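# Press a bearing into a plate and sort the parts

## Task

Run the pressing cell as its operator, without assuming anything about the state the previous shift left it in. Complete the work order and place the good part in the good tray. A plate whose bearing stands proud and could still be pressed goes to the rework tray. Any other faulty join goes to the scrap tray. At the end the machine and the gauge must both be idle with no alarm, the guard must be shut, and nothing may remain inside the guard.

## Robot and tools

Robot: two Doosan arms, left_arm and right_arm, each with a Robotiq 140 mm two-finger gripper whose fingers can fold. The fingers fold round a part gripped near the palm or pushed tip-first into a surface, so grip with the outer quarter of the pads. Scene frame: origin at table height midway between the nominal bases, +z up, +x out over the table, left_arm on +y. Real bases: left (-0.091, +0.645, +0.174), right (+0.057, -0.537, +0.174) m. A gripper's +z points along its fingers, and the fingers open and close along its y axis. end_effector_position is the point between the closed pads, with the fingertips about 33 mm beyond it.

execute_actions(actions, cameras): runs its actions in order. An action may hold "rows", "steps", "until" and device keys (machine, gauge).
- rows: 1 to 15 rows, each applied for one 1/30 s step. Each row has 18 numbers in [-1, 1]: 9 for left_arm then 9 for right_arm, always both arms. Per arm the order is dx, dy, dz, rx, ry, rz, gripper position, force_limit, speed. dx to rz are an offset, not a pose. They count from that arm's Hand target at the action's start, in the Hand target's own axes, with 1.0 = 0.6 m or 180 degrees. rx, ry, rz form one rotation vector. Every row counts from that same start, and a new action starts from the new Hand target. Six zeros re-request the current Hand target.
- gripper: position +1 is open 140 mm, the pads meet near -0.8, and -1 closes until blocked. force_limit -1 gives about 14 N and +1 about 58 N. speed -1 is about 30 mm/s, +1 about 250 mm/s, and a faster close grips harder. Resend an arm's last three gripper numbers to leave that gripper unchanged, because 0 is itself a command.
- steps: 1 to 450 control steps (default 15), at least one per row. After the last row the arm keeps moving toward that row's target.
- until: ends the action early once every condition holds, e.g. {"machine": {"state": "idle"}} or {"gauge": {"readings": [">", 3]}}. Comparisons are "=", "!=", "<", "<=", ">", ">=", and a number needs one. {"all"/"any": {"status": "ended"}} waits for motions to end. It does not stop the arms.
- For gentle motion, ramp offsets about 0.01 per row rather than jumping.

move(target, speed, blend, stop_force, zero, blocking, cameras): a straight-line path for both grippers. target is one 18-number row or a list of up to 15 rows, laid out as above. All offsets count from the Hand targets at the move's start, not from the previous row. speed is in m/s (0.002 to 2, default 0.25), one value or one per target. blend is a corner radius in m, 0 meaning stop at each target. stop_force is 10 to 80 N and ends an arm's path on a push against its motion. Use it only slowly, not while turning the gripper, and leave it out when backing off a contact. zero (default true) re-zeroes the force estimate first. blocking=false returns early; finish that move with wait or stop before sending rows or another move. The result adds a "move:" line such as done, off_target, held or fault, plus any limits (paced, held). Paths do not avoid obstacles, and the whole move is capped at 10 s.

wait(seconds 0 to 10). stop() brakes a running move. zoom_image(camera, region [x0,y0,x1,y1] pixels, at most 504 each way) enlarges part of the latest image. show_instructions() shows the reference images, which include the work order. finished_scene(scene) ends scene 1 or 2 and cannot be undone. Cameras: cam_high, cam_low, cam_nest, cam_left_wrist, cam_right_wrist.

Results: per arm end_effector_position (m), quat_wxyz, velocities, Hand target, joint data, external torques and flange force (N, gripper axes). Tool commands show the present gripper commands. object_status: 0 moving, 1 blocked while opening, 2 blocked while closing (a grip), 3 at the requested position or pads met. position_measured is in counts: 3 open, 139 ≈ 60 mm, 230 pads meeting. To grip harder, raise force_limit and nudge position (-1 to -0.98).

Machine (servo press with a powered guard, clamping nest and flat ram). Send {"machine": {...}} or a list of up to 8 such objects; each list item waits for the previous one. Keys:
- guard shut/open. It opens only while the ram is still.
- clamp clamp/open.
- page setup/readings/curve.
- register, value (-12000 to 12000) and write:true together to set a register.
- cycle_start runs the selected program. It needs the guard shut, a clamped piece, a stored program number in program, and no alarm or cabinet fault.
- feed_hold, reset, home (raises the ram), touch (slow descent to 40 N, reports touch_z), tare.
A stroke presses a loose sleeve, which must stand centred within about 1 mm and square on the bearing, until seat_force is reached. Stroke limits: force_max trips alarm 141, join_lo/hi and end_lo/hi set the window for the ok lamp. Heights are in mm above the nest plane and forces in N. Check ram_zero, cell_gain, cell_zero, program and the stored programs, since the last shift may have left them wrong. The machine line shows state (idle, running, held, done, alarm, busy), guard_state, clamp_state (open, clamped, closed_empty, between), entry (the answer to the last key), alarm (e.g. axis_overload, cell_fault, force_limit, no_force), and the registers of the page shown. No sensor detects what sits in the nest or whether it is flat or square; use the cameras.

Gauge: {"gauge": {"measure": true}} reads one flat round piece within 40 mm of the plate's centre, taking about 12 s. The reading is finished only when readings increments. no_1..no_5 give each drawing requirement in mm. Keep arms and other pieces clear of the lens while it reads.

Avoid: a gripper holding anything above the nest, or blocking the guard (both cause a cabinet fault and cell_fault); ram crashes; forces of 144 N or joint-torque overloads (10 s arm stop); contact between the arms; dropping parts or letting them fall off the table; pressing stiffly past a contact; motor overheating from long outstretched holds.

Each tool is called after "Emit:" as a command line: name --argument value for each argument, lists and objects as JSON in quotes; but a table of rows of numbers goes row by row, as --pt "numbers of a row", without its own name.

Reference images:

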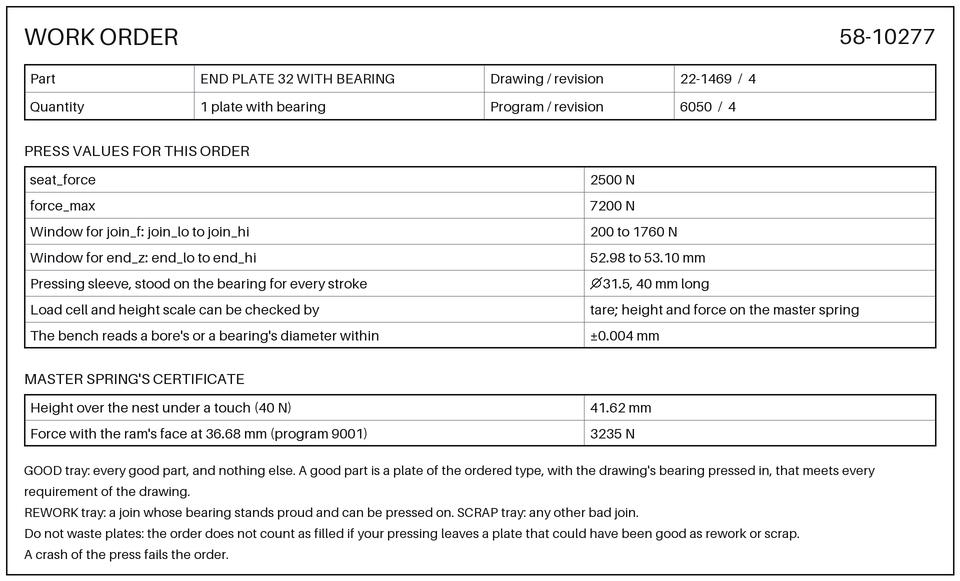

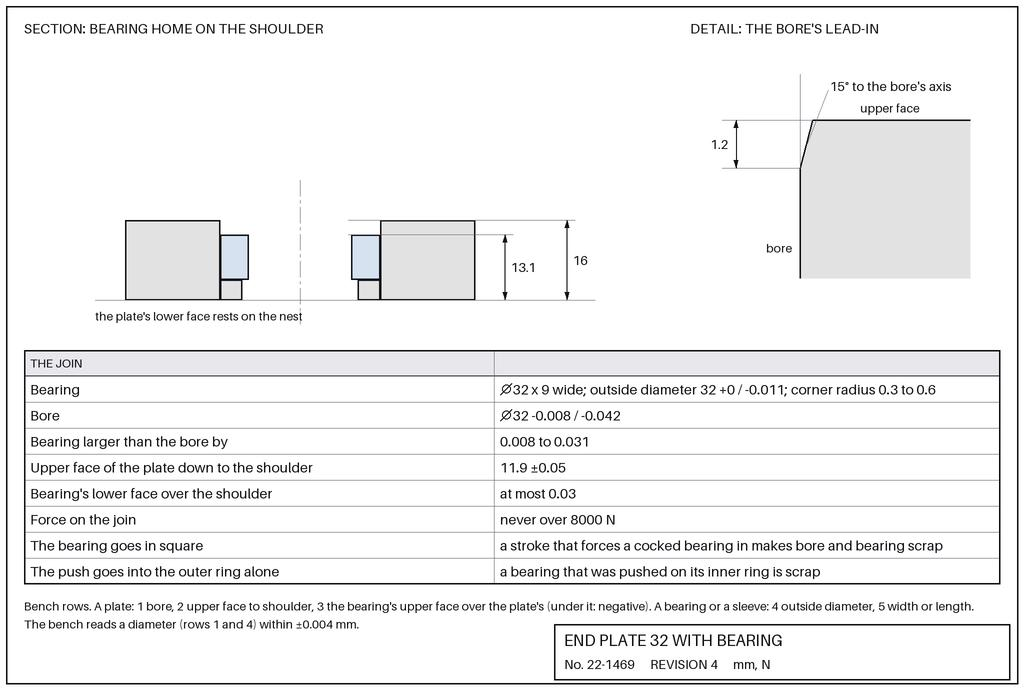

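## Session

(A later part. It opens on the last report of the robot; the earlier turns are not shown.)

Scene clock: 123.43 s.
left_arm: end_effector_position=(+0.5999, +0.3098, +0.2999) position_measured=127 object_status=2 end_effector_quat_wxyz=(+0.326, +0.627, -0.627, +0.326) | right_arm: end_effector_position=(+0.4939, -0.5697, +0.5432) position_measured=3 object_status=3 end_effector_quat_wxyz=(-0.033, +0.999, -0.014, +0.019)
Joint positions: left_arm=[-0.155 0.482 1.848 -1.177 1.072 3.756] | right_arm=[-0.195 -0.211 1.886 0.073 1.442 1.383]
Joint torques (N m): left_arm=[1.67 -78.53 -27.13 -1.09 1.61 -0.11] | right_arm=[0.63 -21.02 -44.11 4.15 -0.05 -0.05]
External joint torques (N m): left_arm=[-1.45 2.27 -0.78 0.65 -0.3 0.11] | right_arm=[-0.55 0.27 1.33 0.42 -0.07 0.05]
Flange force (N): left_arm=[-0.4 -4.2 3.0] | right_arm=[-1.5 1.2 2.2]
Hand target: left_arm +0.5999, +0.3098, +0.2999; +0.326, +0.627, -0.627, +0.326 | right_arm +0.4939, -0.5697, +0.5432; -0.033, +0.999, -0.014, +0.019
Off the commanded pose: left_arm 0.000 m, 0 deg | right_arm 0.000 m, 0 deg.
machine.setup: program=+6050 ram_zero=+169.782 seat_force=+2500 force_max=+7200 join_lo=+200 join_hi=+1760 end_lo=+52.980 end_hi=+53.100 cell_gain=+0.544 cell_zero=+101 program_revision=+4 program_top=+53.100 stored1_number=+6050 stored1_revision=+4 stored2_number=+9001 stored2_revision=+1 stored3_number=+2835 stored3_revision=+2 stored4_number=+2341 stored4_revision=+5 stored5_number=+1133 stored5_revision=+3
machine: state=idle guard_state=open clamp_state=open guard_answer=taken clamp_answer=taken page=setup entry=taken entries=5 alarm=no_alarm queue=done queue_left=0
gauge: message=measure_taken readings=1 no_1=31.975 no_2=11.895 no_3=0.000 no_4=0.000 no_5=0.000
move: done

Emit:
execute_actions --actions '[]' --cameras '["cam_left_wrist","cam_high","cam_low"]'

Scene clock: 124.23 s.
left_arm: end_effector_position=(+0.5999, +0.3098, +0.2999) position_measured=127 object_status=2 end_effector_quat_wxyz=(+0.326, +0.627, -0.627, +0.326) | right_arm: end_effector_position=(+0.4939, -0.5697, +0.5432) position_measured=3 object_status=3 end_effector_quat_wxyz=(-0.033, +0.999, -0.014, +0.019)
Joint positions: left_arm=[-0.155 0.482 1.848 -1.176 1.072 3.756] | right_arm=[-0.195 -0.211 1.886 0.073 1.442 1.383]
Joint velocities: within noise
Joint torques (N m): left_arm=[0.95 -78.56 -27.36 -1.11 1.55 -0.1] | right_arm=[0.63 -21.36 -44.07 4.14 -0.06 -0.06]
External joint torques (N m): left_arm=[-0.79 2.32 -0.51 0.67 -0.23 0.1] | right_arm=[-0.53 0.52 1.32 0.43 -0.05 0.06]
Flange force (N): left_arm=[-1.1 -3.9 2.2] | right_arm=[-1.1 1.2 2.3]
Hand target: left_arm +0.5999, +0.3098, +0.2999; +0.326, +0.627, -0.627, +0.326 | right_arm +0.4939, -0.5697, +0.5432; -0.033, +0.999, -0.014, +0.019
Tool commands: left_gripper/position=-1.0 left_gripper/force_limit=+0.0 left_gripper/speed=-1.0 right_gripper/position=+1.0 right_gripper/force_limit=+1.0 right_gripper/speed=+1.0
Off the commanded pose: left_arm 0.000 m, 0 deg | right_arm 0.000 m, 0 deg.
machine.setup: program=+6050 ram_zero=+169.782 seat_force=+2500 force_max=+7200 join_lo=+200 join_hi=+1760 end_lo=+52.980 end_hi=+53.100 cell_gain=+0.544 cell_zero=+101 program_revision=+4 program_top=+53.100 stored1_number=+6050 stored1_revision=+4 stored2_number=+9001 stored2_revision=+1 stored3_number=+2835 stored3_revision=+2 stored4_number=+2341 stored4_revision=+5 stored5_number=+1133 stored5_revision=+3
machine: state=idle guard_state=open clamp_state=open guard_answer=taken clamp_answer=taken page=setup entry=taken entries=5 alarm=no_alarm queue=done queue_left=0
gauge: message=measure_taken readings=1 no_1=31.975 no_2=11.895 no_3=0.000 no_4=0.000 no_5=0.000
camera_calibration:
cam_left_wrist: T_world_to_cam=[[-0.999968, 0.00794851, 0.00121705, 0.601962], [0.00589409, 0.827479, -0.561465, -0.0898546], [-0.00546989, -0.56144, -0.827499, 0.571674], [0, 0, 0, 1]] pos_world=[0.605599, 0.390529, 0.421877]
Images, in order (width x height): cam_high 896x504, cam_low 896x504, cam_left_wrist 896x504.

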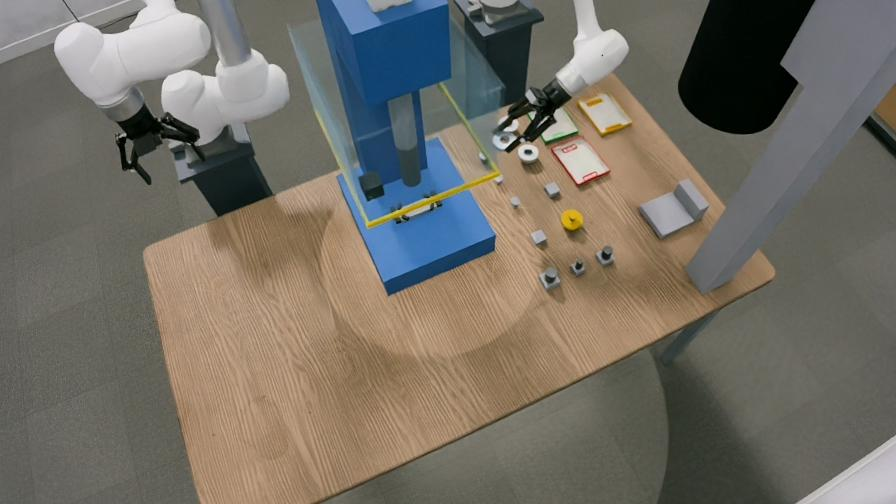

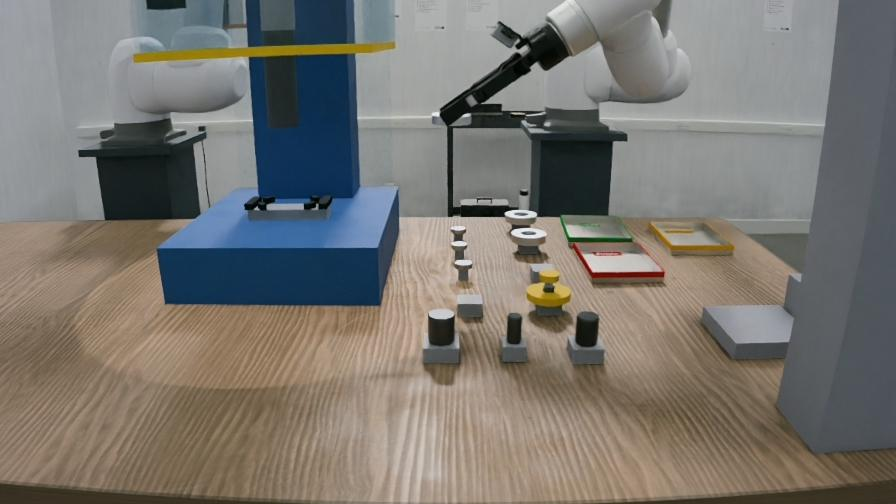

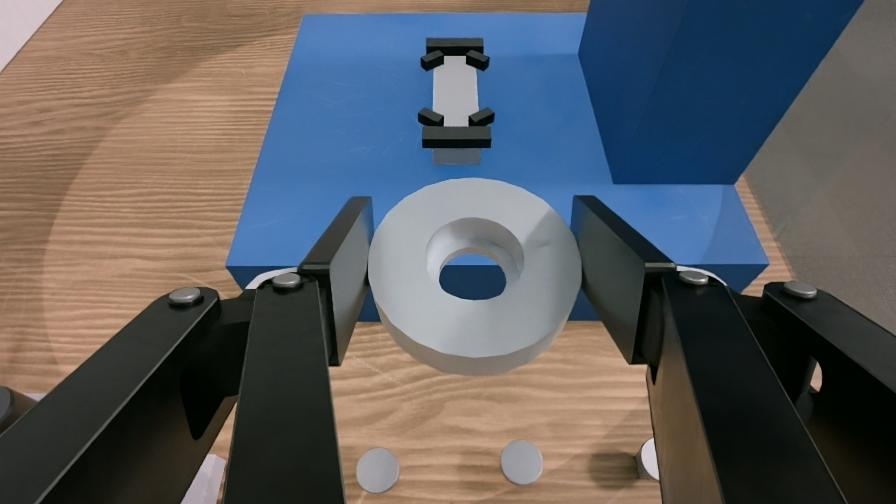

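Emit:
move --target '[0.13,0,0.5195,0,0,0,-1,0,-1,0,0,0,0,0,0,1,1,1]' --speed 0.15 --cameras '["cam_left_wrist","cam_nest"]'

Scene clock: 127.33 s.
left_arm: end_effector_position=(+0.5999, +0.0098, +0.1849) position_measured=127 object_status=2 end_effector_quat_wxyz=(+0.326, +0.627, -0.627, +0.326) | right_arm: end_effector_position=(+0.4939, -0.5697, +0.5432) position_measured=3 object_status=3 end_effector_quat_wxyz=(-0.033, +0.999, -0.014, +0.019)
Joint positions: left_arm=[-0.543 0.718 1.696 -1.467 0.791 3.773] | right_arm=[-0.195 -0.211 1.886 0.073 1.442 1.383]
Joint torques (N m): left_arm=[1.59 -97.98 -25.68 -1.62 1.61 -0.11] | right_arm=[0.84 -21.13 -44.1 4.14 -0.04 -0.04]
External joint torques (N m): left_arm=[-1.23 3.47 -0.1 0.61 -0.26 0.1] | right_arm=[-0.78 0.5 1.34 0.43 -0.08 0.04]
Flange force (N): left_arm=[-1.1 -3.4 4.7] | right_arm=[-1.2 1.8 2.3]
Hand target: left_arm +0.5999, +0.0098, +0.1848; +0.326, +0.627, -0.627, +0.326 | right_arm +0.4939, -0.5697, +0.5432; -0.033, +0.999, -0.014, +0.019
Off the commanded pose: left_arm 0.000 m, 0 deg | right_arm 0.000 m, 0 deg.
machine.setup: program=+6050 ram_zero=+169.782 seat_force=+2500 force_max=+7200 join_lo=+200 join_hi=+1760 end_lo=+52.980 end_hi=+53.100 cell_gain=+0.544 cell_zero=+101 program_revision=+4 program_top=+53.100 stored1_number=+6050 stored1_revision=+4 stored2_number=+9001 stored2_revision=+1 stored3_number=+2835 stored3_revision=+2 stored4_number=+2341 stored4_revision=+5 stored5_number=+1133 stored5_revision=+3
machine: state=idle guard_state=open clamp_state=open guard_answer=taken clamp_answer=taken page=setup entry=taken entries=5 alarm=no_alarm queue=done queue_left=0
gauge: message=measure_taken readings=1 no_1=31.975 no_2=11.895 no_3=0.000 no_4=0.000 no_5=0.000
move: done
camera_calibration:
cam_left_wrist: T_world_to_cam=[[-0.999968, 0.00794862, 0.00121639, 0.604486], [0.0058941, 0.827433, -0.561534, 0.0938456], [-0.0054699, -0.561508, -0.827453, 0.308071], [0, 0, 0, 1]] pos_world=[0.605599, 0.0905289, 0.306877]
Images, in order (width x height): cam_nest 896x504, cam_left_wrist 896x504.

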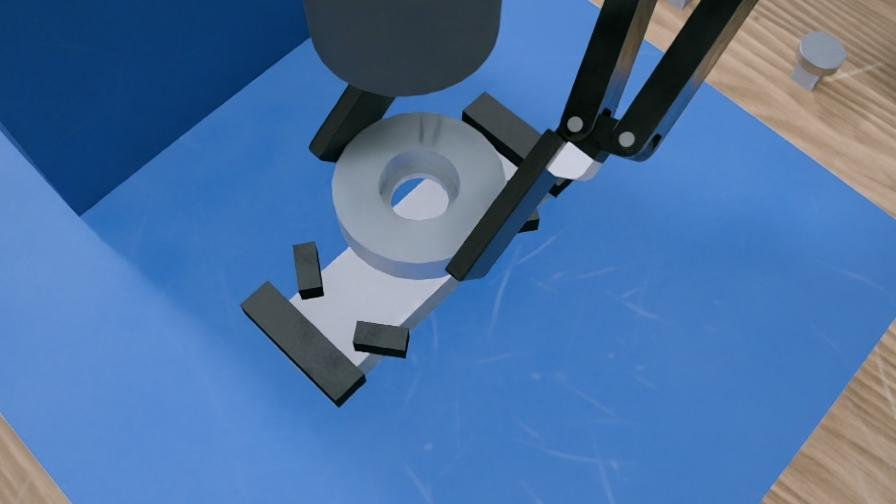

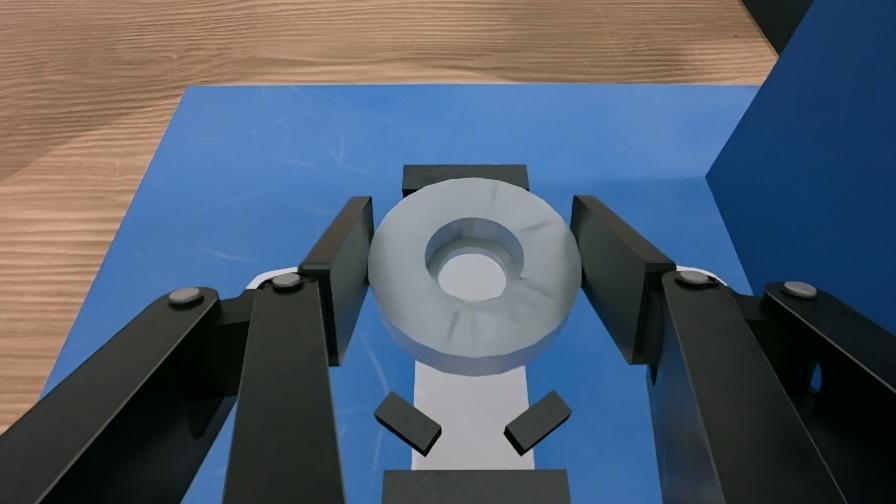

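Emit:
move --pt "-0.0301 0 0.0211 0 0 0 -1 0 -1 0 0 0 0 0 0 1 1 1" --pt "-0.0655 0 0.0459 0 0 0 -1 0 -1 0 0 0 0 0 0 1 1 1" --speed '[0.08,0.01]' --stop_force 10 --cameras '["cam_left_wrist","cam_nest"]'

Scene clock: 129.97 s.
left_arm: end_effector_position=(+0.5999, +0.0097, +0.1492) position_measured=127 object_status=2 end_effector_quat_wxyz=(+0.326, +0.627, -0.627, +0.326) | right_arm: end_effector_position=(+0.4939, -0.5697, +0.5432) position_measured=3 object_status=3 end_effector_quat_wxyz=(-0.033, +0.999, -0.014, +0.019)
Joint positions: left_arm=[-0.543 0.763 1.7 -1.515 0.788 3.84] | right_arm=[-0.195 -0.211 1.886 0.073 1.442 1.383]
Joint torques (N m): left_arm=[-1.79 -81.91 -19.54 -0.53 -1.71 -0.3] | right_arm=[0.62 -20.94 -44.04 4.16 -0.11 -0.03]
External joint torques (N m): left_arm=[1.76 -14.02 -4.6 -0.57 3.18 0.3] | right_arm=[-0.46 0.04 1.39 0.4 0.01 0.03]
Flange force (N): left_arm=[10.4 2.2 -14.6] | right_arm=[-2.0 1.0 2.2]
Hand target: left_arm +0.5999, +0.0097, +0.1492; +0.326, +0.627, -0.627, +0.326 (not the last commanded pose) | right_arm +0.4939, -0.5697, +0.5432; -0.033, +0.999, -0.014, +0.019
Off the commanded pose: left_arm 0.012 m, 0 deg | right_arm 0.000 m, 0 deg.
machine.setup: program=+6050 ram_zero=+169.782 seat_force=+2500 force_max=+7200 join_lo=+200 join_hi=+1760 end_lo=+52.980 end_hi=+53.100 cell_gain=+0.544 cell_zero=+101 program_revision=+4 program_top=+53.100 stored1_number=+6050 stored1_revision=+4 stored2_number=+9001 stored2_revision=+1 stored3_number=+2835 stored3_revision=+2 stored4_number=+2341 stored4_revision=+5 stored5_number=+1133 stored5_revision=+3
machine: state=idle guard_state=open clamp_state=open guard_answer=taken clamp_answer=taken page=setup entry=taken entries=5 alarm=no_alarm queue=done queue_left=0
gauge: message=measure_taken readings=1 no_1=31.975 no_2=11.895 no_3=0.000 no_4=0.000 no_5=0.000
move: contact (left_arm); path passed 1 of 2 targets
camera_calibration:
cam_left_wrist: T_world_to_cam=[[-0.999968, 0.00789249, 0.00113264, 0.604558], [0.00589393, 0.827355, -0.561648, 0.0738366], [-0.0053699, -0.561624, -0.827375, 0.27846], [0, 0, 0, 1]] pos_world=[0.605599, 0.0905291, 0.271176]
Images, in order (width x height): cam_nest 896x504, cam_left_wrist 896x504.

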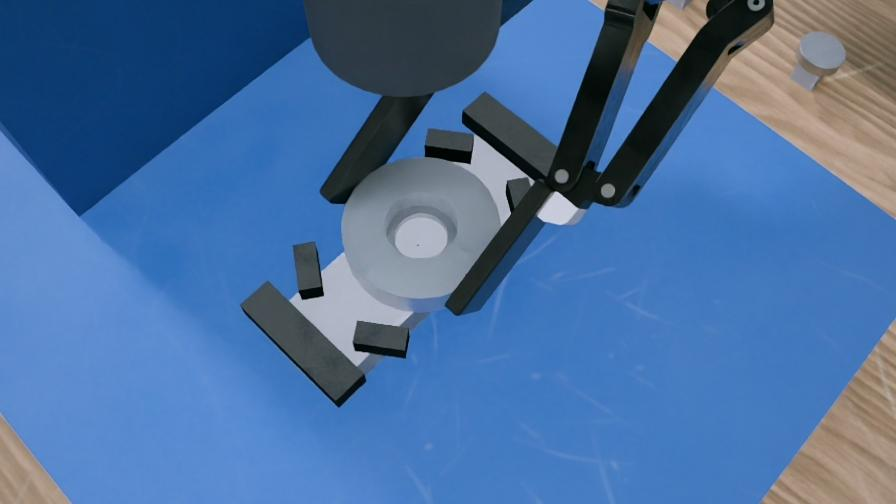

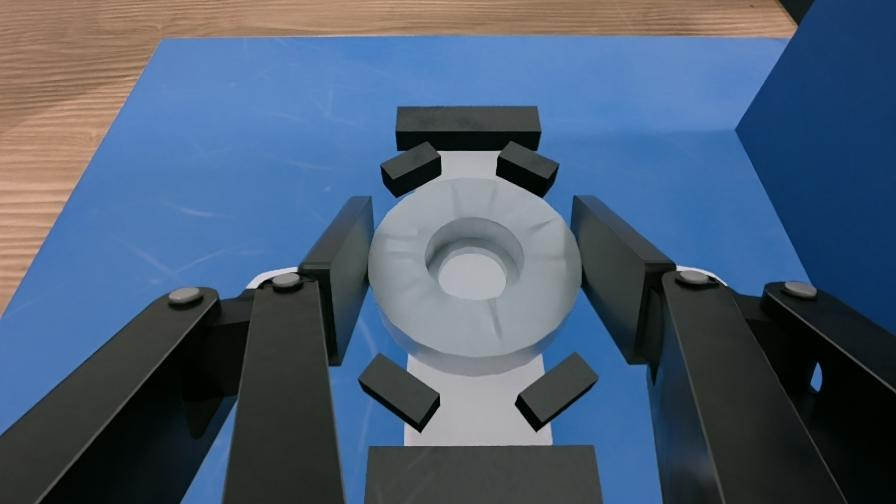

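Emit:
execute_actions --actions '[{"rows":[[0,0,0,0,0,0,0.4,0,-1,0,0,0,0,0,0,1,1,1]],"steps":40}]'

Emit:
move --target '[0,0,-0.25,0,0,0,0.4,0,-1,0,0,0,0,0,0,1,1,1]'

Emit:
execute_actions --actions '[{"machine":{"clamp":"clamp"},"steps":75,"until":{"machine":{"clamp_state":"clamped"}}}]' --cameras '["cam_nest","cam_left_wrist"]'

Scene clock: 132.90 s.
left_arm: end_effector_position=(+0.5999, +0.0097, +0.1492) position_measured=78 object_status=3 end_effector_quat_wxyz=(+0.326, +0.627, -0.627, +0.326) | right_arm: end_effector_position=(+0.4939, -0.5697, +0.5432) position_measured=3 object_status=3 end_effector_quat_wxyz=(-0.033, +0.999, -0.014, +0.019)
Joint positions: left_arm=[-0.543 0.763 1.7 -1.514 0.788 3.84] | right_arm=[-0.195 -0.211 1.886 0.073 1.442 1.383]
Joint torques (N m): left_arm=[0.95 -97.42 -22.7 -1.47 1.48 -0.12] | right_arm=[0.4 -20.91 -44.25 4.16 -0.08 -0.04]
External joint torques (N m): left_arm=[-1.14 1.51 -1.34 0.38 -0.01 0.12] | right_arm=[-0.27 -0.07 1.54 0.41 -0.02 0.03]
Flange force (N): left_arm=[0.6 -3.7 3.5] | right_arm=[-2.3 0.5 2.5]
Hand target: left_arm +0.5999, +0.0097, +0.1492; +0.326, +0.627, -0.627, +0.326 | right_arm +0.4939, -0.5697, +0.5432; -0.033, +0.999, -0.014, +0.019
Off the commanded pose: left_arm 0.000 m, 0 deg | right_arm 0.000 m, 0 deg.
machine.setup: program=+6050 ram_zero=+169.782 seat_force=+2500 force_max=+7200 join_lo=+200 join_hi=+1760 end_lo=+52.980 end_hi=+53.100 cell_gain=+0.544 cell_zero=+101 program_revision=+4 program_top=+53.100 stored1_number=+6050 stored1_revision=+4 stored2_number=+9001 stored2_revision=+1 stored3_number=+2835 stored3_revision=+2 stored4_number=+2341 stored4_revision=+5 stored5_number=+1133 stored5_revision=+3
machine: state=idle guard_state=open clamp_state=open guard_answer=taken clamp_answer=taken page=setup entry=taken entries=5 alarm=no_alarm queue=done queue_left=0
gauge: message=measure_taken readings=1 no_1=31.975 no_2=11.895 no_3=0.000 no_4=0.000 no_5=0.000

Scene clock: 133.97 s.
left_arm: end_effector_position=(+0.5999, +0.1325, +0.2353) position_measured=78 object_status=3 end_effector_quat_wxyz=(+0.326, +0.627, -0.627, +0.326) | right_arm: end_effector_position=(+0.4939, -0.5697, +0.5432) position_measured=3 object_status=3 end_effector_quat_wxyz=(-0.033, +0.999, -0.014, +0.019)
Joint positions: left_arm=[-0.396 0.603 1.794 -1.357 0.891 3.771] | right_arm=[-0.195 -0.211 1.886 0.073 1.442 1.383]
Joint torques (N m): left_arm=[0.92 -85.69 -24.94 -1.21 1.2 0.07] | right_arm=[0.81 -20.98 -44.15 4.19 -0.05 -0.05]
External joint torques (N m): left_arm=[-0.95 0.61 -1.12 0.4 0.15 -0.07] | right_arm=[-0.78 0.44 1.48 0.38 -0.06 0.05]
Flange force (N): left_arm=[1.3 -3.0 1.5] | right_arm=[-1.5 1.7 2.5]
Hand target: left_arm +0.5999, +0.1326, +0.2353; +0.326, +0.627, -0.627, +0.326 | right_arm +0.4939, -0.5697, +0.5432; -0.033, +0.999, -0.014, +0.019
Off the commanded pose: left_arm 0.000 m, 0 deg | right_arm 0.000 m, 0 deg.
machine.setup: program=+6050 ram_zero=+169.782 seat_force=+2500 force_max=+7200 join_lo=+200 join_hi=+1760 end_lo=+52.980 end_hi=+53.100 cell_gain=+0.544 cell_zero=+101 program_revision=+4 program_top=+53.100 stored1_number=+6050 stored1_revision=+4 stored2_number=+9001 stored2_revision=+1 stored3_number=+2835 stored3_revision=+2 stored4_number=+2341 stored4_revision=+5 stored5_number=+1133 stored5_revision=+3
machine: state=idle guard_state=open clamp_state=open guard_answer=taken clamp_answer=taken page=setup entry=taken entries=5 alarm=no_alarm queue=done queue_left=0
gauge: message=measure_taken readings=1 no_1=31.975 no_2=11.895 no_3=0.000 no_4=0.000 no_5=0.000
move: done

Scene clock: 135.40 s.
left_arm: end_effector_position=(+0.5999, +0.1326, +0.2353) position_measured=78 object_status=3 end_effector_quat_wxyz=(+0.326, +0.627, -0.627, +0.326) | right_arm: end_effector_position=(+0.4939, -0.5697, +0.5432) position_measured=3 object_status=3 end_effector_quat_wxyz=(-0.033, +0.999, -0.014, +0.019)
Joint positions: left_arm=[-0.396 0.603 1.794 -1.357 0.891 3.77] | right_arm=[-0.195 -0.211 1.886 0.073 1.442 1.383]
Joint torques (N m): left_arm=[0.86 -86.5 -24.86 -1.21 1.32 -0.12] | right_arm=[0.59 -21.11 -44.13 4.15 -0.1 -0.03]
External joint torques (N m): left_arm=[-0.65 1.25 -1.31 0.41 0.02 0.12] | right_arm=[-0.32 -0.38 1.24 0.44 -0.01 0.02]
Flange force (N): left_arm=[0.4 -4.0 2.1] | right_arm=[-2.4 0.6 1.9]
Hand target: left_arm +0.5999, +0.1326, +0.2353; +0.326, +0.627, -0.627, +0.326 | right_arm +0.4939, -0.5697, +0.5432; -0.033, +0.999, -0.014, +0.019
Tool commands: left_gripper/position=+0.4 left_gripper/force_limit=+0.0 left_gripper/speed=-1.0 right_gripper/position=+1.0 right_gripper/force_limit=+1.0 right_gripper/speed=+1.0
Off the commanded pose: left_arm 0.000 m, 0 deg | right_arm 0.000 m, 0 deg.
machine.setup: program=+6050 ram_zero=+169.782 seat_force=+2500 force_max=+7200 join_lo=+200 join_hi=+1760 end_lo=+52.980 end_hi=+53.100 cell_gain=+0.544 cell_zero=+101 program_revision=+4 program_top=+53.100 stored1_number=+6050 stored1_revision=+4 stored2_number=+9001 stored2_revision=+1 stored3_number=+2835 stored3_revision=+2 stored4_number=+2341 stored4_revision=+5 stored5_number=+1133 stored5_revision=+3
machine: state=idle guard_state=open clamp_state=clamped guard_answer=taken clamp_answer=taken page=setup entry=taken entries=5 alarm=no_alarm queue=running queue_left=0
gauge: message=measure_taken readings=1 no_1=31.975 no_2=11.895 no_3=0.000 no_4=0.000 no_5=0.000
camera_calibration:
cam_left_wrist: T_world_to_cam=[[-0.999968, 0.00789206, 0.00113293, 0.603491], [0.00589342, 0.827355, -0.561648, 0.0205956], [-0.0053699, -0.561624, -0.827375, 0.418664], [0, 0, 0, 1]] pos_world=[0.605599, 0.213329, 0.357276]
Images, in order (width x height): cam_nest 896x504, cam_left_wrist 896x504.

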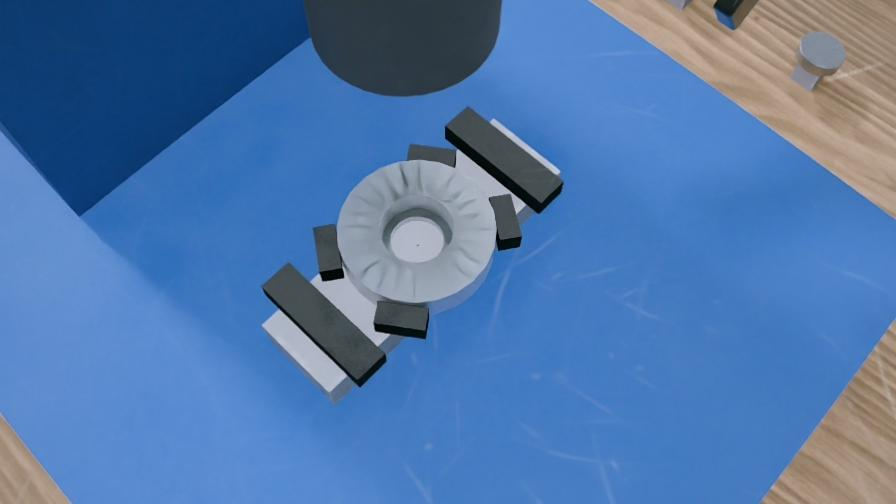

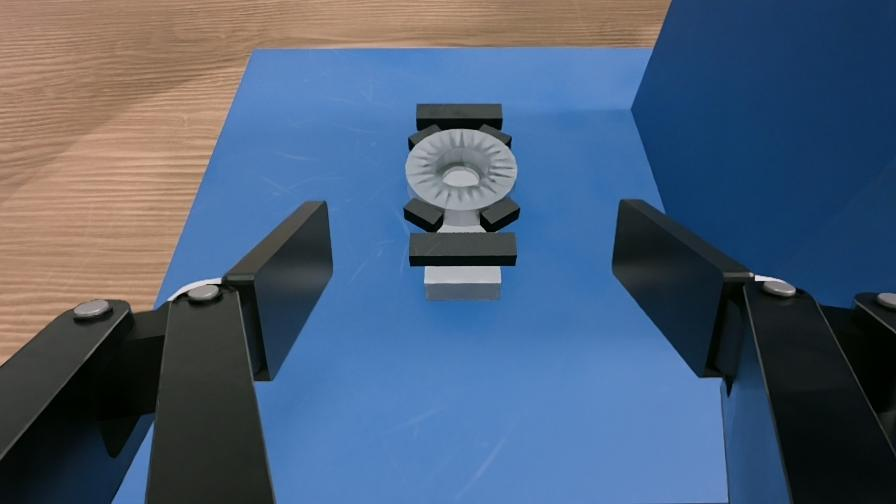

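Emit:
move --target '[-0.4353,-0.1033,-0.2668,0,0,0,0,0,-1,0,0,0,0,0,0,1,1,1]' --cameras '["cam_left_wrist","cam_low"]'

Scene clock: 139.53 s.
left_arm: end_effector_position=(+0.6619, +0.4135, +0.1134) position_measured=129 object_status=3 end_effector_quat_wxyz=(+0.326, +0.627, -0.627, +0.326) | right_arm: end_effector_position=(+0.4939, -0.5697, +0.5432) position_measured=3 object_status=3 end_effector_quat_wxyz=(-0.033, +0.999, -0.014, +0.019)
Joint positions: left_arm=[-0.006 0.784 1.758 -1.188 1.082 4.019] | right_arm=[-0.195 -0.211 1.886 0.073 1.442 1.383]
Joint torques (N m): left_arm=[2.35 -95.16 -19.39 -1.08 1.66 -0.11] | right_arm=[0.46 -20.89 -44.24 4.17 -0.11 -0.05]
External joint torques (N m): left_arm=[-2.58 1.33 -0.87 0.68 0.12 0.11] | right_arm=[-0.16 -0.63 1.47 0.4 0.01 0.05]
Flange force (N): left_arm=[0.2 -3.5 2.9] | right_arm=[-3.1 0.1 2.2]
Hand target: left_arm +0.6619, +0.4136, +0.1133; +0.326, +0.627, -0.627, +0.326 | right_arm +0.4939, -0.5697, +0.5432; -0.033, +0.999, -0.014, +0.019
Off the commanded pose: left_arm 0.000 m, 0 deg | right_arm 0.000 m, 0 deg.
machine.setup: program=+6050 ram_zero=+169.782 seat_force=+2500 force_max=+7200 join_lo=+200 join_hi=+1760 end_lo=+52.980 end_hi=+53.100 cell_gain=+0.544 cell_zero=+101 program_revision=+4 program_top=+53.100 stored1_number=+6050 stored1_revision=+4 stored2_number=+9001 stored2_revision=+1 stored3_number=+2835 stored3_revision=+2 stored4_number=+2341 stored4_revision=+5 stored5_number=+1133 stored5_revision=+3
machine: state=idle guard_state=open clamp_state=clamped guard_answer=taken clamp_answer=taken page=setup entry=taken entries=5 alarm=no_alarm queue=done queue_left=0
gauge: message=measure_taken readings=1 no_1=31.975 no_2=11.895 no_3=0.000 no_4=0.000 no_5=0.000
move: done
camera_calibration:
cam_left_wrist: T_world_to_cam=[[-0.999968, 0.00797453, 0.00107638, 0.663382], [0.00599341, 0.827355, -0.561648, -0.280706], [-0.00536942, -0.561623, -0.827376, 0.4759], [0, 0, 0, 1]] pos_world=[0.667599, 0.494229, 0.235376]
Images, in order (width x height): cam_low 896x504, cam_left_wrist 896x504.

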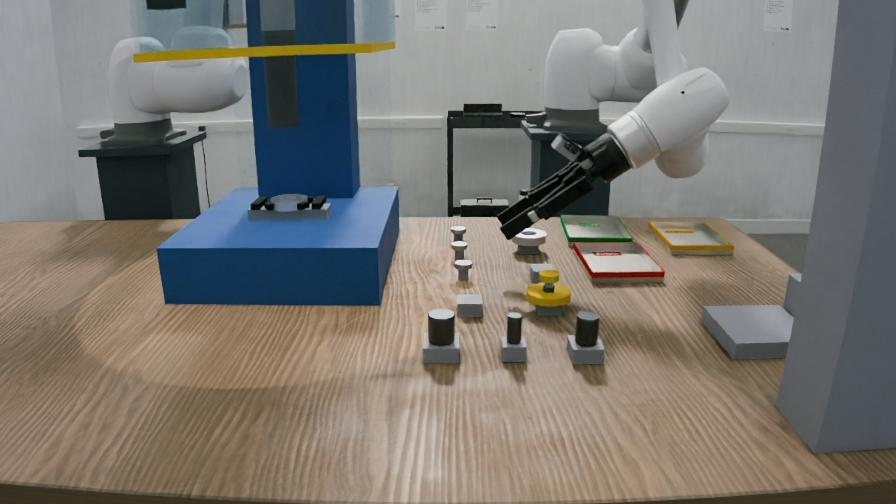

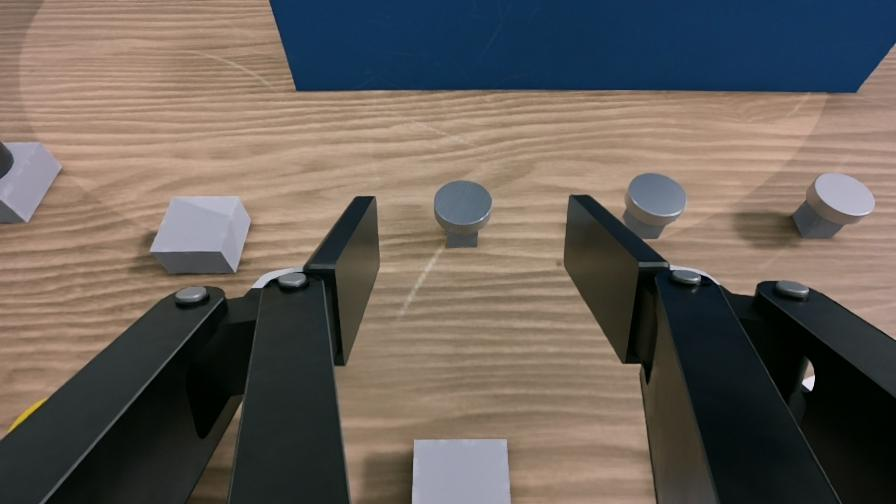

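Emit:
move --target '[-0.0083,-0.0012,0.0833,0,0,0,0,0,-1,0,0,0,0,0,0,1,1,1]' --speed 0.15 --cameras '["cam_left_wrist"]'

Emit:
zoom_image --camera "cam_left_wrist" --region '[340, 130, 600, 330]'

Scene clock: 141.43 s.
left_arm: end_effector_position=(+0.6627, +0.3755, +0.0806) position_measured=129 object_status=3 end_effector_quat_wxyz=(+0.326, +0.627, -0.627, +0.326) | right_arm: end_effector_position=(+0.4939, -0.5697, +0.5432) position_measured=3 object_status=3 end_effector_quat_wxyz=(-0.033, +0.999, -0.014, +0.019)
Joint positions: left_arm=[-0.057 0.829 1.755 -1.247 1.041 4.053] | right_arm=[-0.195 -0.211 1.886 0.073 1.442 1.383]
Joint torques (N m): left_arm=[1.47 -95.64 -17.72 -0.57 1.96 -0.09] | right_arm=[0.67 -21.16 -44.02 4.17 -0.08 -0.06]
External joint torques (N m): left_arm=[-1.39 0.3 -1.04 0.09 -0.15 0.09] | right_arm=[-0.66 0.61 1.29 0.4 -0.04 0.06]
Flange force (N): left_arm=[0.5 -2.3 1.9] | right_arm=[-1.0 1.5 2.2]
Hand target: left_arm +0.6627, +0.3755, +0.0806; +0.326, +0.627, -0.627, +0.326 | right_arm +0.4939, -0.5697, +0.5432; -0.033, +0.999, -0.014, +0.019
Off the commanded pose: left_arm 0.000 m, 0 deg | right_arm 0.000 m, 0 deg.
machine.setup: program=+6050 ram_zero=+169.782 seat_force=+2500 force_max=+7200 join_lo=+200 join_hi=+1760 end_lo=+52.980 end_hi=+53.100 cell_gain=+0.544 cell_zero=+101 program_revision=+4 program_top=+53.100 stored1_number=+6050 stored1_revision=+4 stored2_number=+9001 stored2_revision=+1 stored3_number=+2835 stored3_revision=+2 stored4_number=+2341 stored4_revision=+5 stored5_number=+1133 stored5_revision=+3
machine: state=idle guard_state=open clamp_state=clamped guard_answer=taken clamp_answer=taken page=setup entry=taken entries=5 alarm=no_alarm queue=done queue_left=0
gauge: message=measure_taken readings=1 no_1=31.975 no_2=11.895 no_3=0.000 no_4=0.000 no_5=0.000
move: done
camera_calibration:
cam_left_wrist: T_world_to_cam=[[-0.999968, 0.00789206, 0.00113293, 0.664547], [0.00589342, 0.827355, -0.561648, -0.267709], [-0.0053699, -0.561624, -0.827375, 0.427481], [0, 0, 0, 1]] pos_world=[0.668399, 0.456329, 0.202576]
Images, in order (width x height): cam_left_wrist 896x504.

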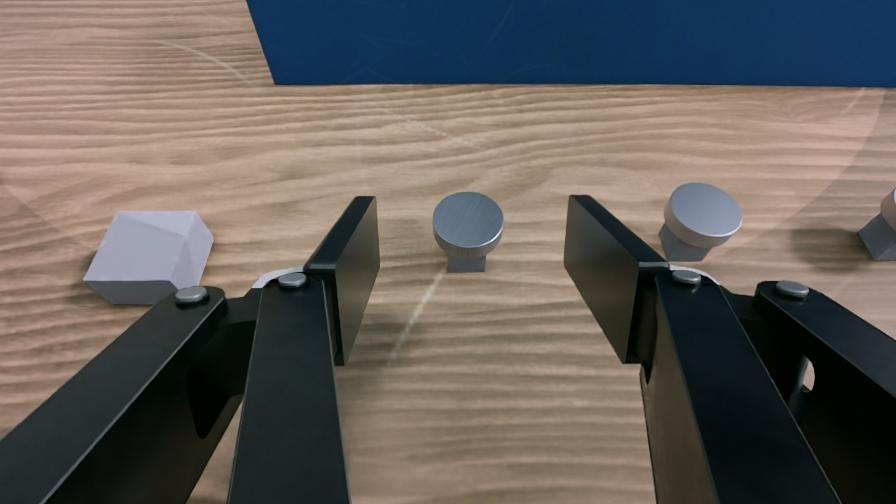

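Scaled by 1.938 from the camera's 896x504 image, which has a finer 1280x720 frame.

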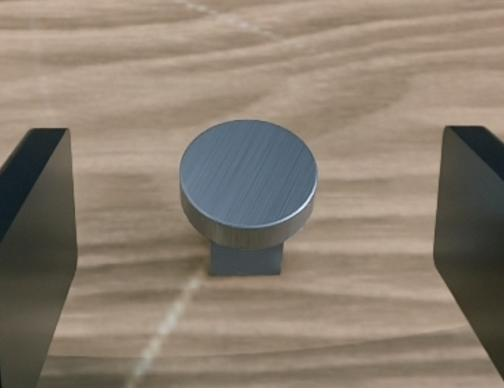

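Emit:
move --target '[-0.0028,0,0.0755,0,0,0,0,0,-1,0,0,0,0,0,0,1,1,1]' --speed 0.1 --cameras '["cam_left_wrist","cam_low"]'

Emit:
zoom_image --camera "cam_left_wrist" --region '[340, 130, 600, 330]'

Emit:
zoom_image --camera "cam_low" --region '[420, 200, 560, 300]'

Scene clock: 144.23 s.
left_arm: end_effector_position=(+0.6627, +0.3394, +0.0533) position_measured=129 object_status=3 end_effector_quat_wxyz=(+0.326, +0.627, -0.627, +0.326) | right_arm: end_effector_position=(+0.4939, -0.5697, +0.5432) position_measured=3 object_status=3 end_effector_quat_wxyz=(-0.033, +0.999, -0.014, +0.019)
Joint positions: left_arm=[-0.105 0.868 1.748 -1.302 1.008 4.08] | right_arm=[-0.195 -0.211 1.886 0.073 1.442 1.383]
Joint torques (N m): left_arm=[2.42 -97.84 -16.54 -0.6 1.8 -0.08] | right_arm=[0.97 -21.25 -44.13 4.16 -0.08 -0.05]
External joint torques (N m): left_arm=[-2.14 0.7 -1.07 0.03 0.06 0.08] | right_arm=[-0.9 0.63 1.48 0.4 -0.04 0.04]
Flange force (N): left_arm=[0.6 -2.6 3.1] | right_arm=[-1.3 2.1 2.5]
Hand target: left_arm +0.6627, +0.3394, +0.0532; +0.326, +0.627, -0.627, +0.326 | right_arm +0.4939, -0.5697, +0.5432; -0.033, +0.999, -0.014, +0.019
Off the commanded pose: left_arm 0.000 m, 0 deg | right_arm 0.000 m, 0 deg.
machine.setup: program=+6050 ram_zero=+169.782 seat_force=+2500 force_max=+7200 join_lo=+200 join_hi=+1760 end_lo=+52.980 end_hi=+53.100 cell_gain=+0.544 cell_zero=+101 program_revision=+4 program_top=+53.100 stored1_number=+6050 stored1_revision=+4 stored2_number=+9001 stored2_revision=+1 stored3_number=+2835 stored3_revision=+2 stored4_number=+2341 stored4_revision=+5 stored5_number=+1133 stored5_revision=+3
machine: state=idle guard_state=open clamp_state=clamped guard_answer=taken clamp_answer=taken page=setup entry=taken entries=5 alarm=no_alarm queue=done queue_left=0
gauge: message=measure_taken readings=1 no_1=31.975 no_2=11.895 no_3=0.000 no_4=0.000 no_5=0.000
move: done
camera_calibration:
cam_left_wrist: T_world_to_cam=[[-0.999968, 0.00789206, 0.00113293, 0.664863], [0.00589342, 0.827355, -0.561648, -0.253148], [-0.0053699, -0.561624, -0.827375, 0.38448], [0, 0, 0, 1]] pos_world=[0.668399, 0.420129, 0.175176]
Images, in order (width x height): cam_low 896x504, cam_left_wrist 896x504.

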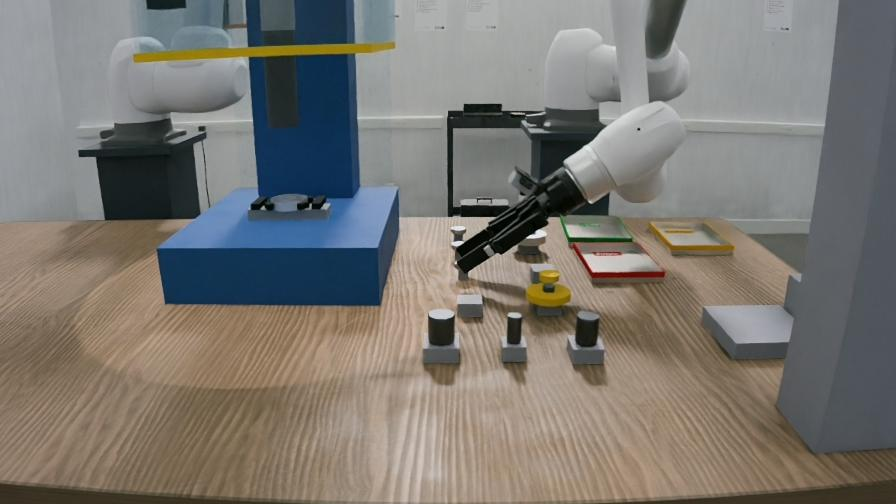

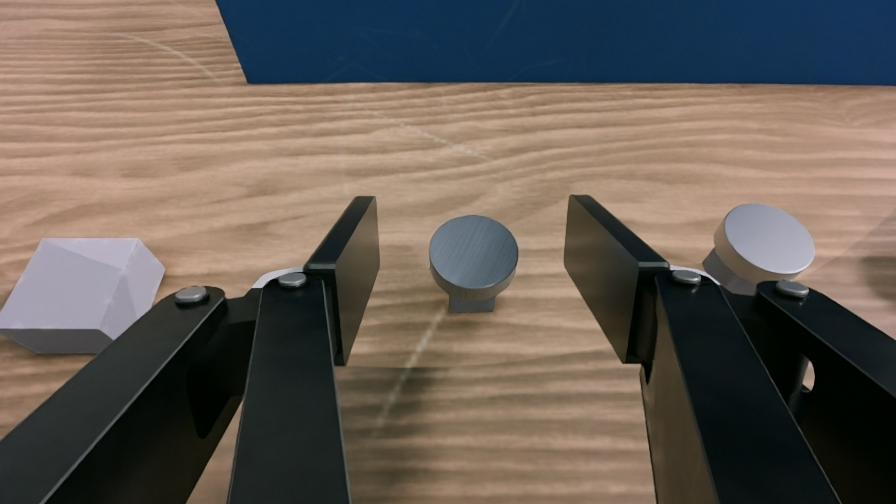

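Scaled by 1.938 from the camera's 896x504 image, which has a finer 1280x720 frame.

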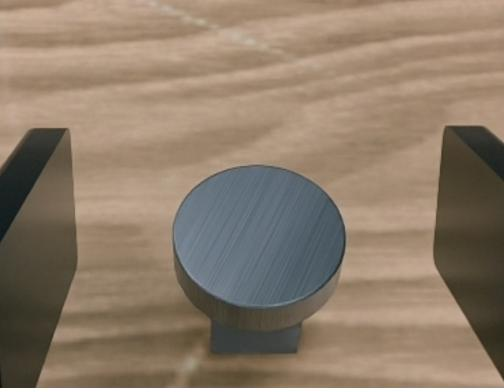

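Scaled by 3.600 from the camera's 896x504 image, which has a finer 1280x720 frame.

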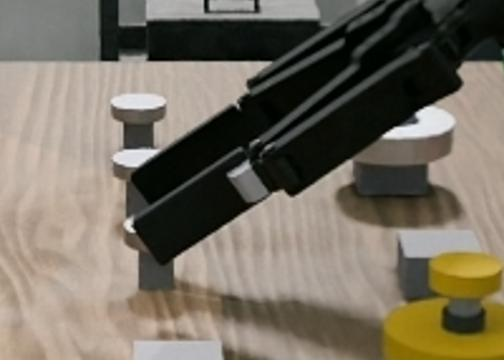

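Emit:
execute_actions --actions '[{"rows":[[0,0,0,0,0,0,-1,0,-1,0,0,0,0,0,0,1,1,1]],"steps":75}]' --cameras '["cam_left_wrist","cam_low"]'

Emit:
zoom_image --camera "cam_left_wrist" --region '[340, 130, 600, 330]'

Emit:
zoom_image --camera "cam_low" --region '[420, 200, 560, 300]'

Scene clock: 147.63 s.
left_arm: end_effector_position=(+0.6627, +0.3394, +0.0532) position_measured=185 object_status=2 end_effector_quat_wxyz=(+0.326, +0.627, -0.627, +0.326) | right_arm: end_effector_position=(+0.4939, -0.5697, +0.5432) position_measured=3 object_status=3 end_effector_quat_wxyz=(-0.033, +0.999, -0.014, +0.019)
Joint positions: left_arm=[-0.105 0.868 1.748 -1.302 1.008 4.08] | right_arm=[-0.195 -0.211 1.886 0.073 1.442 1.383]
Joint torques (N m): left_arm=[-0.3 -93.23 -14.8 -0.25 0.67 -0.13] | right_arm=[0.71 -21.15 -44.13 4.16 -0.1 -0.05]
External joint torques (N m): left_arm=[0.21 -3.59 -2.81 -0.32 1.19 0.13] | right_arm=[-0.63 0.36 1.48 0.4 -0.01 0.04]
Flange force (N): left_arm=[3.2 -3.3 -3.0] | right_arm=[-1.6 1.4 2.4]
Hand target: left_arm +0.6627, +0.3394, +0.0532; +0.326, +0.627, -0.627, +0.326 | right_arm +0.4939, -0.5697, +0.5432; -0.033, +0.999, -0.014, +0.019
Off the commanded pose: left_arm 0.000 m, 0 deg | right_arm 0.000 m, 0 deg.
machine.setup: program=+6050 ram_zero=+169.782 seat_force=+2500 force_max=+7200 join_lo=+200 join_hi=+1760 end_lo=+52.980 end_hi=+53.100 cell_gain=+0.544 cell_zero=+101 program_revision=+4 program_top=+53.100 stored1_number=+6050 stored1_revision=+4 stored2_number=+9001 stored2_revision=+1 stored3_number=+2835 stored3_revision=+2 stored4_number=+2341 stored4_revision=+5 stored5_number=+1133 stored5_revision=+3
machine: state=idle guard_state=open clamp_state=clamped guard_answer=taken clamp_answer=taken page=setup entry=taken entries=5 alarm=no_alarm queue=done queue_left=0
gauge: message=measure_taken readings=1 no_1=31.975 no_2=11.895 no_3=0.000 no_4=0.000 no_5=0.000
camera_calibration:
cam_left_wrist: T_world_to_cam=[[-0.999968, 0.00789206, 0.00113293, 0.664863], [0.00589342, 0.827355, -0.561648, -0.253148], [-0.0053699, -0.561624, -0.827375, 0.38448], [0, 0, 0, 1]] pos_world=[0.668399, 0.420129, 0.175176]
Images, in order (width x height): cam_low 896x504, cam_left_wrist 896x504.

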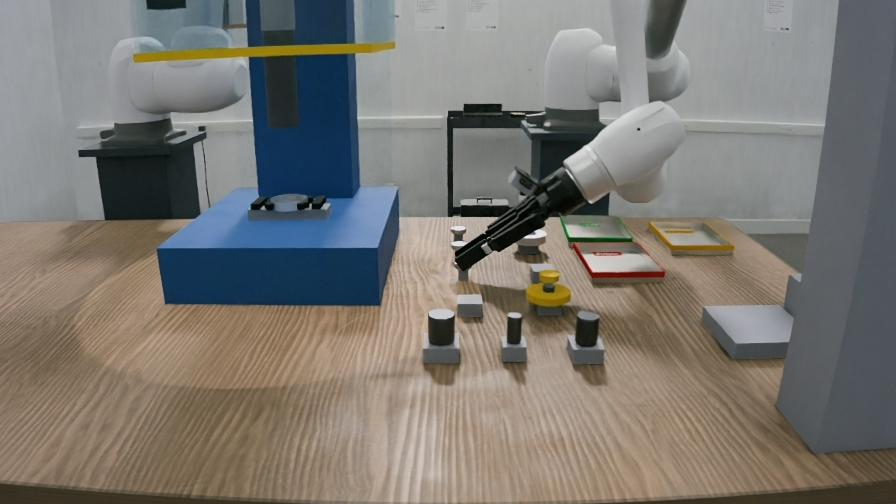

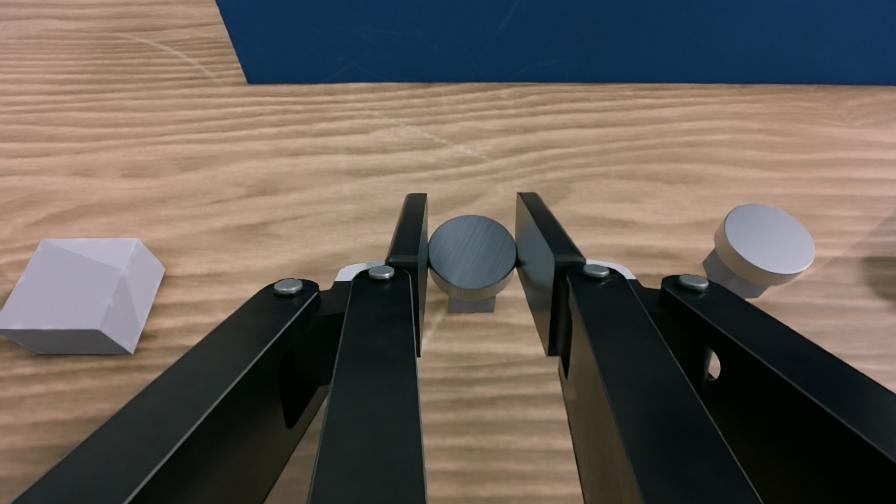

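Scaled by 1.938 from the camera's 896x504 image, which has a finer 1280x720 frame.

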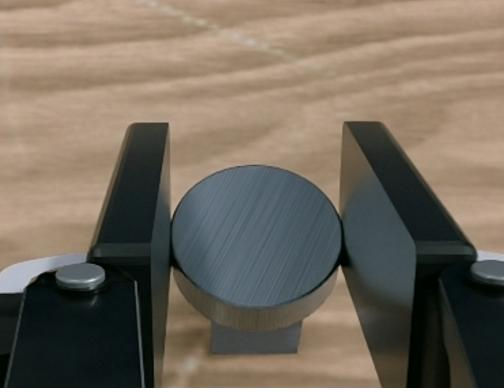

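Scaled by 3.600 from the camera's 896x504 image, which has a finer 1280x720 frame.

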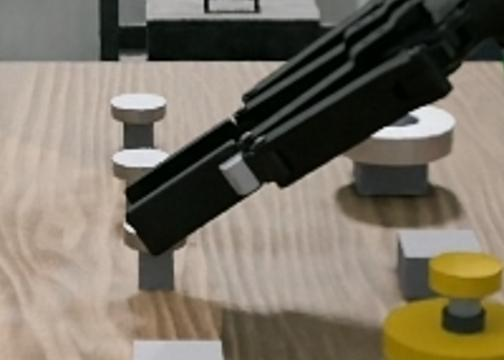

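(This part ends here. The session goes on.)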